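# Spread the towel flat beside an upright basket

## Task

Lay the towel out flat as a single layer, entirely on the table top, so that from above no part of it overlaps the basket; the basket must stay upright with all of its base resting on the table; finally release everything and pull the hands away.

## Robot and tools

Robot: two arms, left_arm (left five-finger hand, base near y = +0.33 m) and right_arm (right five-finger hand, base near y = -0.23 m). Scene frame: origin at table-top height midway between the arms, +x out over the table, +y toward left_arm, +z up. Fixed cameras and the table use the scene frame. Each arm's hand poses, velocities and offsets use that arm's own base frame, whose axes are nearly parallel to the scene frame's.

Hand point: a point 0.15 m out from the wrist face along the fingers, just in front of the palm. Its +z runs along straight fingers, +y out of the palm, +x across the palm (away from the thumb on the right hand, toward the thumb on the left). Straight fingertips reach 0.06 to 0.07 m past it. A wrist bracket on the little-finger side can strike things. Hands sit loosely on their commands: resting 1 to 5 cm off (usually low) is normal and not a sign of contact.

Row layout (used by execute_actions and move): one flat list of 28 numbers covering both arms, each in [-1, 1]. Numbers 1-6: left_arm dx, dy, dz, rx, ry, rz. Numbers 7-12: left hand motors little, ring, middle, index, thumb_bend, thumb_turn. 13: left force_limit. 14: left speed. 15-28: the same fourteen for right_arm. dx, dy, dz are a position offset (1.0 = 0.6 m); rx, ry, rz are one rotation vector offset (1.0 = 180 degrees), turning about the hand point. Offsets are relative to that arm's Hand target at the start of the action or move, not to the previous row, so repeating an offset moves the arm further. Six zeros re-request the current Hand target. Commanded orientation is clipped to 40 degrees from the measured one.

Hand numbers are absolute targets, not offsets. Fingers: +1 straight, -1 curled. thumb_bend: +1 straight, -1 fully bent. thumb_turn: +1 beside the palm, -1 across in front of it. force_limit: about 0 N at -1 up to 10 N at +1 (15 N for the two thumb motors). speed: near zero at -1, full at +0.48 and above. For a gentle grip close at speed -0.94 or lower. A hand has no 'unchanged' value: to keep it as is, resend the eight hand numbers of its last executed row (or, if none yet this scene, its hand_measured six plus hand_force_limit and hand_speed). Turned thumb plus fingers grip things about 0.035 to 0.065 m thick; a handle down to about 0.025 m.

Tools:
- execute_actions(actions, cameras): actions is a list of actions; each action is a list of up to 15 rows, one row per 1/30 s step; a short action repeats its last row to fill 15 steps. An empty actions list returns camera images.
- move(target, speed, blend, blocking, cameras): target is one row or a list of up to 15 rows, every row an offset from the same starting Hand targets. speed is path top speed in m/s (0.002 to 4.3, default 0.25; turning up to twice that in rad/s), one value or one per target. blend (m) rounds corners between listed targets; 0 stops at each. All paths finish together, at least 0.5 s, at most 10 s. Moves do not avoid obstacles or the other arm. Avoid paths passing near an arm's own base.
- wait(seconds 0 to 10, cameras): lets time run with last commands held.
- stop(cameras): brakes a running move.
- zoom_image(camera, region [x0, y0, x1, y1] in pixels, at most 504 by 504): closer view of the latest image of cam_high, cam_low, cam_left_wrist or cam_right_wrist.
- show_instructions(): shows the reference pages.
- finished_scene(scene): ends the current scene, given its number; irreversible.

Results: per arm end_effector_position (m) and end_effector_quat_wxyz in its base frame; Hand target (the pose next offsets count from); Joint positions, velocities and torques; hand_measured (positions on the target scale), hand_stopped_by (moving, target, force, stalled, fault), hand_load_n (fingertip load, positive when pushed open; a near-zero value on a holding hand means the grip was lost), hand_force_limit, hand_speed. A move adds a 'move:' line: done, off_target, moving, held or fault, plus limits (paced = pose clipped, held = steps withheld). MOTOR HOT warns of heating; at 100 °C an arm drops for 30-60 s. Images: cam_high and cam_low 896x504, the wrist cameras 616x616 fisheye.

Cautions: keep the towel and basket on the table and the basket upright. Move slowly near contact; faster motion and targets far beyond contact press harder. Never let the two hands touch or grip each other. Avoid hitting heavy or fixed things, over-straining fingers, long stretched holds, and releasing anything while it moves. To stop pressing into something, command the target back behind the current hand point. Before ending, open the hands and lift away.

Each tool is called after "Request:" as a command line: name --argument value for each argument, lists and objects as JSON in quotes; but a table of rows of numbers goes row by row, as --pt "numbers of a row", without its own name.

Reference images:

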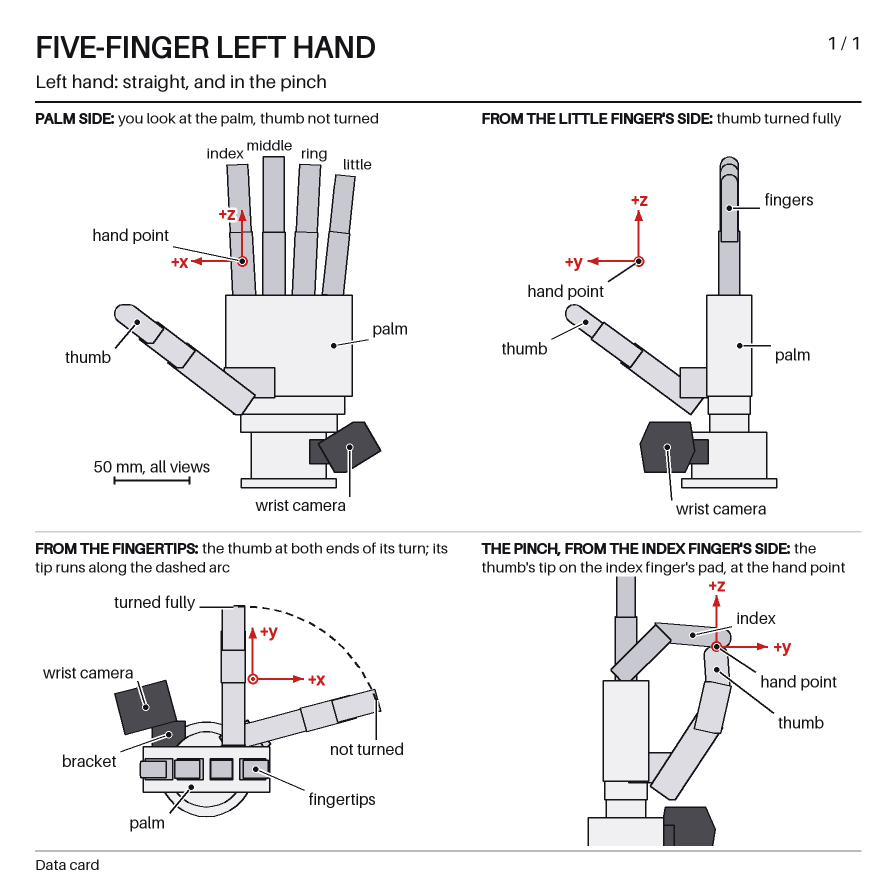

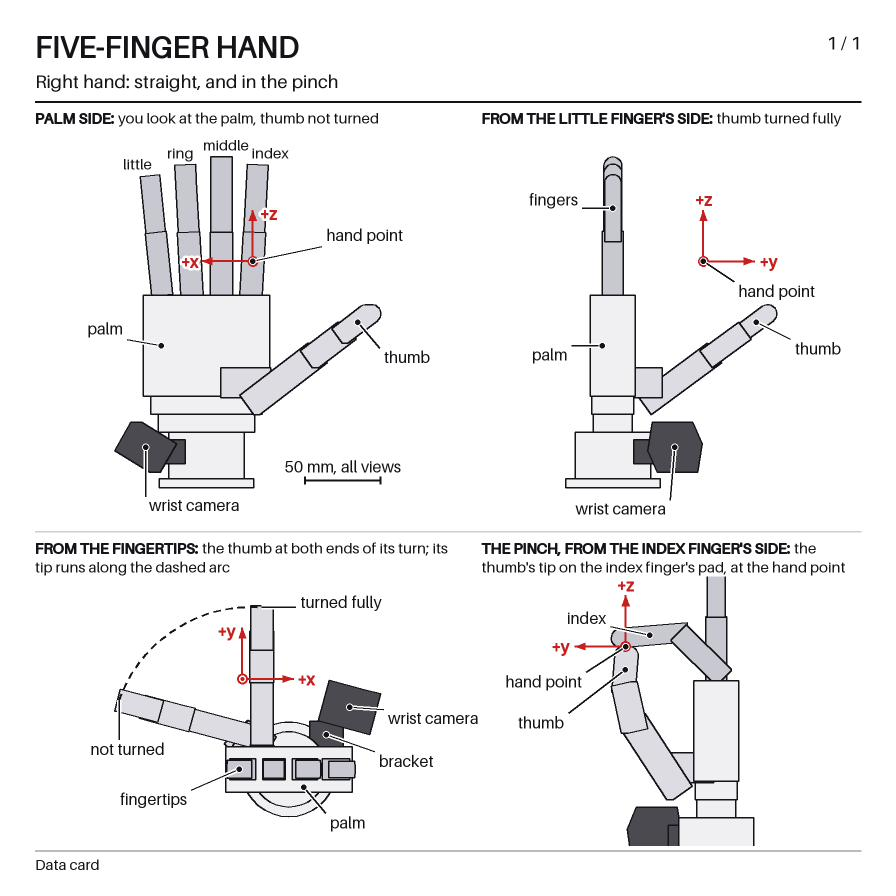

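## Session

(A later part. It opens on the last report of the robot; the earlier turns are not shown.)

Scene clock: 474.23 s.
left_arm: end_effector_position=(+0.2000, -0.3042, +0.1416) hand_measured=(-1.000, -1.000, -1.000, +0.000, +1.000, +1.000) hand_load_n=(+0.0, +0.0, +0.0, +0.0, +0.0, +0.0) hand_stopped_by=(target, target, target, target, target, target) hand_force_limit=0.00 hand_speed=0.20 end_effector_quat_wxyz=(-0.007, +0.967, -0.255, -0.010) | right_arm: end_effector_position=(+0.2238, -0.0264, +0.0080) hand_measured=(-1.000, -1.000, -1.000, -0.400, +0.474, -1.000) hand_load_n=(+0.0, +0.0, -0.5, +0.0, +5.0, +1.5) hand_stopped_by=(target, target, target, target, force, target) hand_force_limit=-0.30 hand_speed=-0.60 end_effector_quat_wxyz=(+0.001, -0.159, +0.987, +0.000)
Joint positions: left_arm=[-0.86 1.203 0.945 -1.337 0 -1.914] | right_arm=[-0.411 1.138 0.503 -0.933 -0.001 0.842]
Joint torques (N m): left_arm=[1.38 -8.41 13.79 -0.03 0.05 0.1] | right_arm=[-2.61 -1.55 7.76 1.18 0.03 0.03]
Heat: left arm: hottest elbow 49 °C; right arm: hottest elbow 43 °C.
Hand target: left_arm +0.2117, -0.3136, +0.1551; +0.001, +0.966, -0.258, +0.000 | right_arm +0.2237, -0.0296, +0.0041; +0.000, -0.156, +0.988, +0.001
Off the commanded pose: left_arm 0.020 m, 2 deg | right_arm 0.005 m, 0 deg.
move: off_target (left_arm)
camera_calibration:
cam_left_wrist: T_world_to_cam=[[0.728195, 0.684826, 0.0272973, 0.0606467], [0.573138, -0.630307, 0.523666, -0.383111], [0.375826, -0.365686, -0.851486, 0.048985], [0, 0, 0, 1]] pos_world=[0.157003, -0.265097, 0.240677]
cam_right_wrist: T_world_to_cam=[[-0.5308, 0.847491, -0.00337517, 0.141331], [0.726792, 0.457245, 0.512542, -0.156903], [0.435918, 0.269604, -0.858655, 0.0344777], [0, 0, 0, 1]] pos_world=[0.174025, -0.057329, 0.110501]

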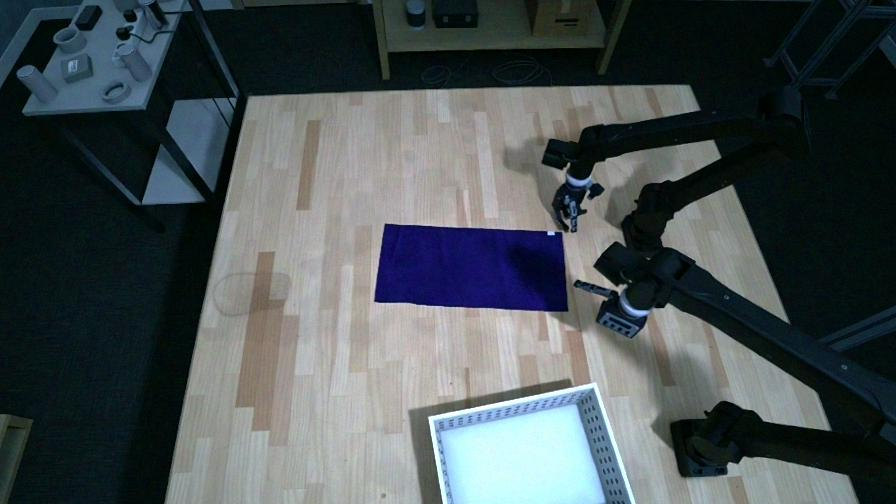

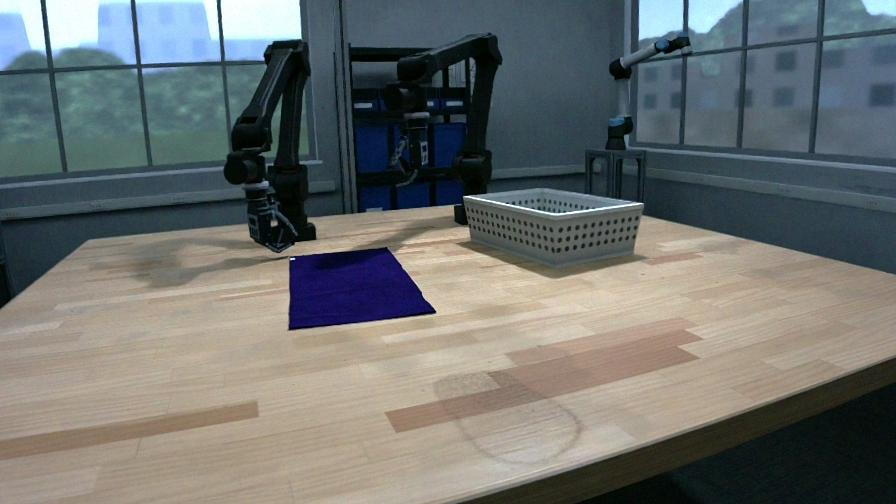

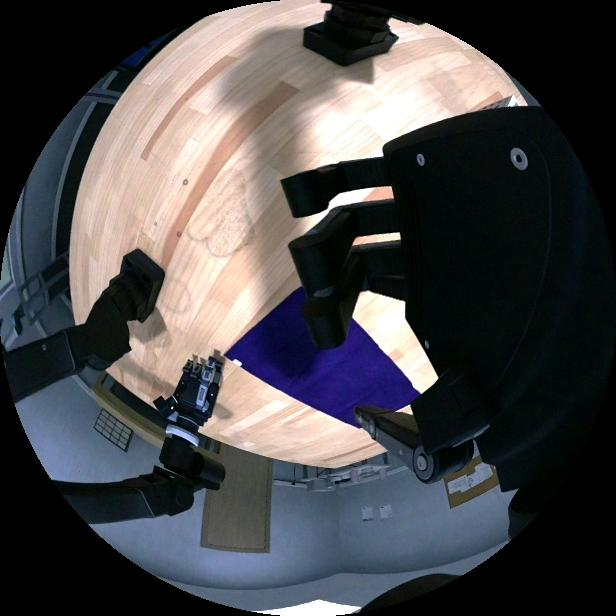

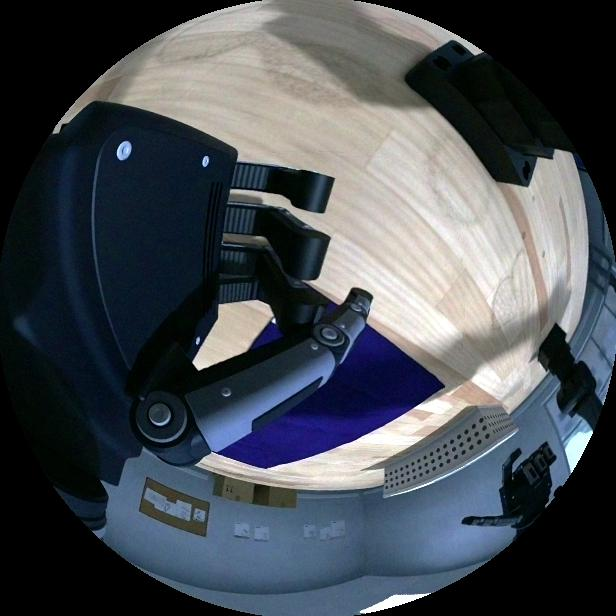

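Request:
move --pt "0 0 0.05 0 0 0 -1 -1 -1 0 1 1 0 0.2 -0.0 -0.1 0.05 0 0 0 -1 -1 -1 -0.4 0.474 -1 -0.3 -0.6" --pt "0.0 0.12 0.12 0 0 0 -1 -1 -1 0 1 1 0 0.2 0.0 -0.3 0.2 0 0 0 -1 -1 -1 -0.4 0.474 -1 -0.3 -0.6" --cameras '["all"]' --speed 0.25 --blend 0.03

Request:
zoom_image --camera "cam_high" --region '[360, 210, 480, 320]'

Request:
zoom_image --camera "cam_high" --region '[470, 215, 590, 325]'

Request:
zoom_image --camera "cam_low" --region '[270, 230, 450, 340]'

Scene clock: 476.77 s.
left_arm: end_effector_position=(+0.2026, -0.2374, +0.2063) hand_measured=(-1.000, -1.000, -1.000, +0.000, +1.000, +1.000) hand_load_n=(+0.0, +0.0, +0.0, +0.0, +0.0, +0.0) hand_stopped_by=(target, target, target, target, target, target) hand_force_limit=0.00 hand_speed=0.20 end_effector_quat_wxyz=(-0.010, +0.966, -0.256, -0.019) | right_arm: end_effector_position=(+0.2178, -0.1976, +0.1150) hand_measured=(-1.000, -1.000, -1.000, -0.400, +0.478, -1.000) hand_load_n=(+0.0, +0.0, +0.0, +0.0, +5.0, +1.5) hand_stopped_by=(target, target, target, target, target, target) hand_force_limit=-0.30 hand_speed=-0.60 end_effector_quat_wxyz=(-0.004, -0.157, +0.988, +0.004)
Joint positions: left_arm=[-0.69 1.063 1.014 -1.566 -0.002 -1.742] | right_arm=[-0.903 1.284 0.936 -1.234 0.003 0.352]
Joint torques (N m): left_arm=[1.44 -8.23 14.04 -0.1 0.08 0.1] | right_arm=[-2.55 -3.31 12.67 -0.44 -0.11 0.05]
Heat: left arm: hottest elbow 49 °C; right arm: hottest elbow 43 °C.
Hand target: left_arm +0.2117, -0.2416, +0.2270; +0.001, +0.966, -0.258, +0.000 | right_arm +0.2236, -0.2097, +0.1241; +0.000, -0.156, +0.988, +0.001
Off the commanded pose: left_arm 0.023 m, 3 deg | right_arm 0.016 m, 1 deg.
move: off_target (left_arm, right_arm)
camera_calibration:
cam_left_wrist: T_world_to_cam=[[0.729657, 0.683442, 0.0225605, 0.0116604], [0.580779, -0.636793, 0.507139, -0.376101], [0.360966, -0.356934, -0.861569, 0.134639], [0, 0, 0, 1]] pos_world=[0.161324, -0.199411, 0.306473]
cam_right_wrist: T_world_to_cam=[[-0.52853, 0.848872, 0.00850791, 0.282039], [0.734033, 0.451947, 0.506892, -0.131046], [0.426441, 0.274153, -0.861968, 0.17852], [0, 0, 0, 1]] pos_world=[0.16913, -0.229131, 0.217905]

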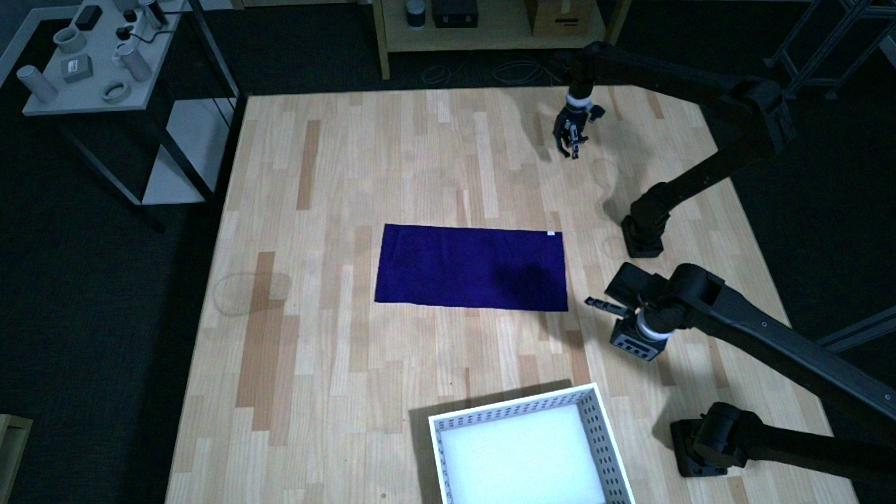

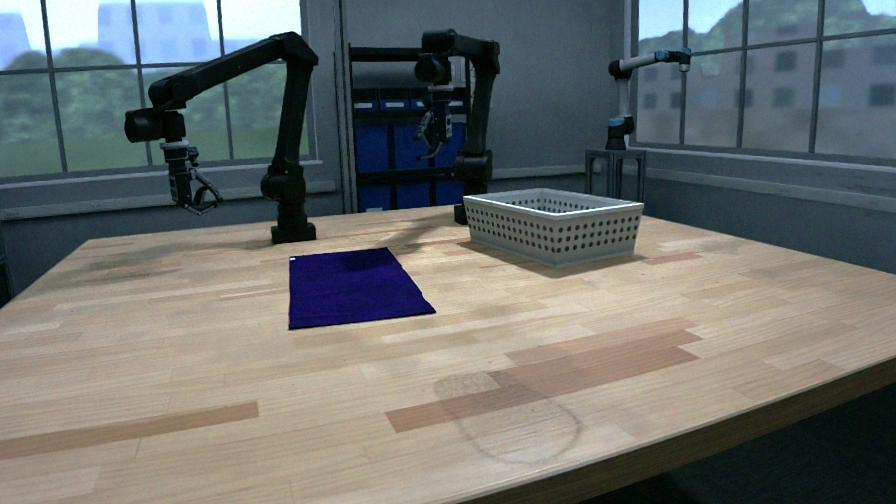

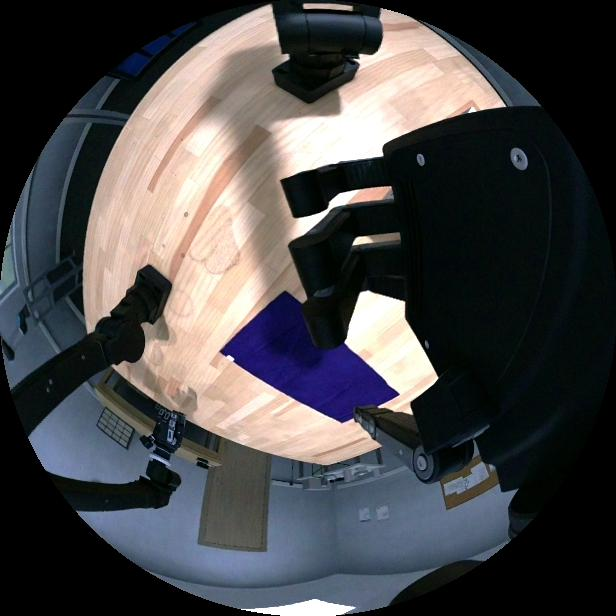

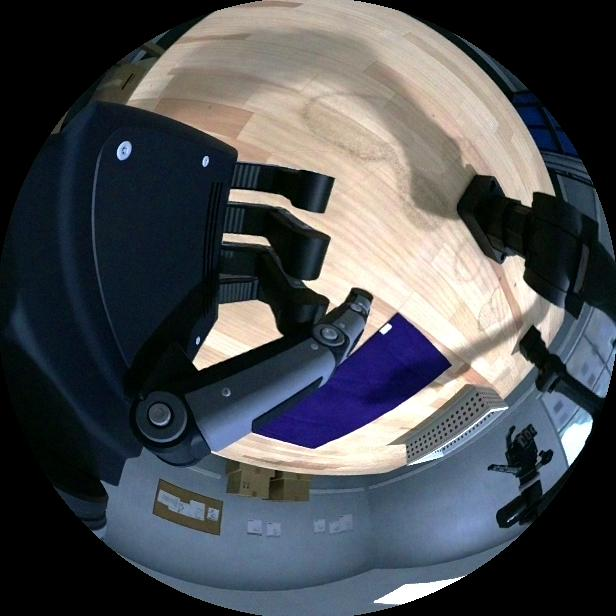

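Scaled by 4.200 from the camera's 896x504 image, which has a finer 1280x720 frame.

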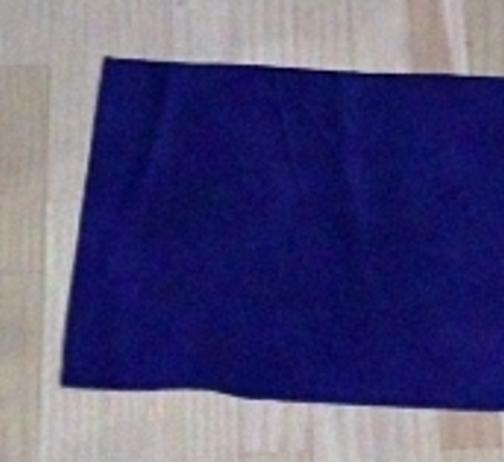

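Scaled by 4.200 from the camera's 896x504 image, which has a finer 1280x720 frame.

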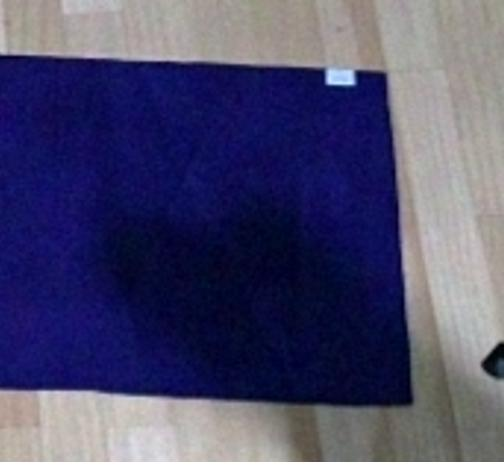

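Scaled by 2.800 from the camera's 896x504 image, which has a finer 1280x720 frame.

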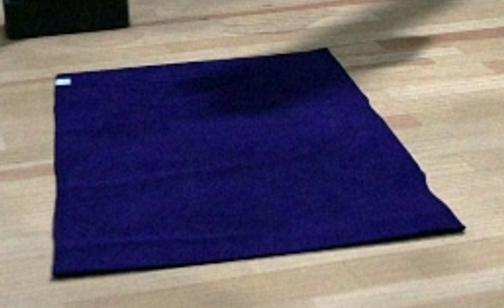

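Request:
zoom_image --camera "cam_low" --region '[370, 270, 450, 330]'

Request:
zoom_image --camera "cam_high" --region '[370, 280, 440, 320]'

Request:
zoom_image --camera "cam_low" --region '[280, 240, 390, 330]'

Scaled by 6.300 from the camera's 896x504 image, which has a finer 1280x720 frame.

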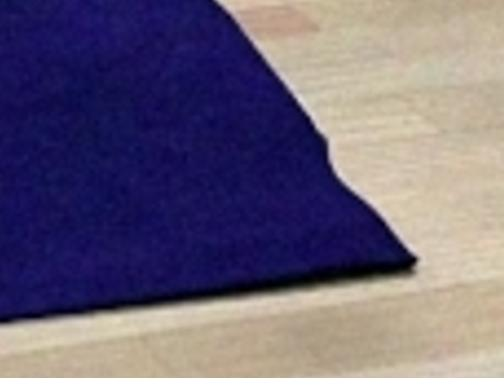

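Scaled by 7.200 from the camera's 896x504 image, which has a finer 1280x720 frame.

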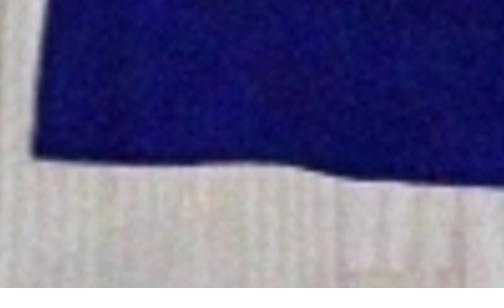

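Scaled by 4.582 from the camera's 896x504 image, which has a finer 1280x720 frame.

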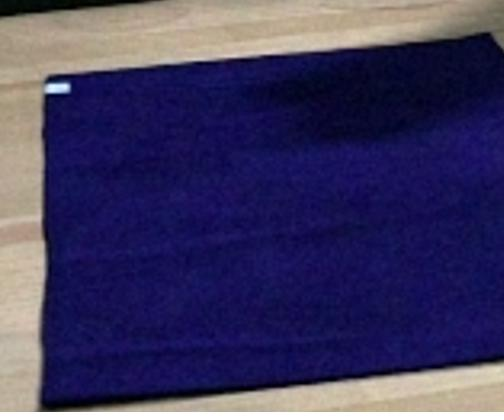

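Request:
finished_scene --scene 1

The scene is finished: the task was done.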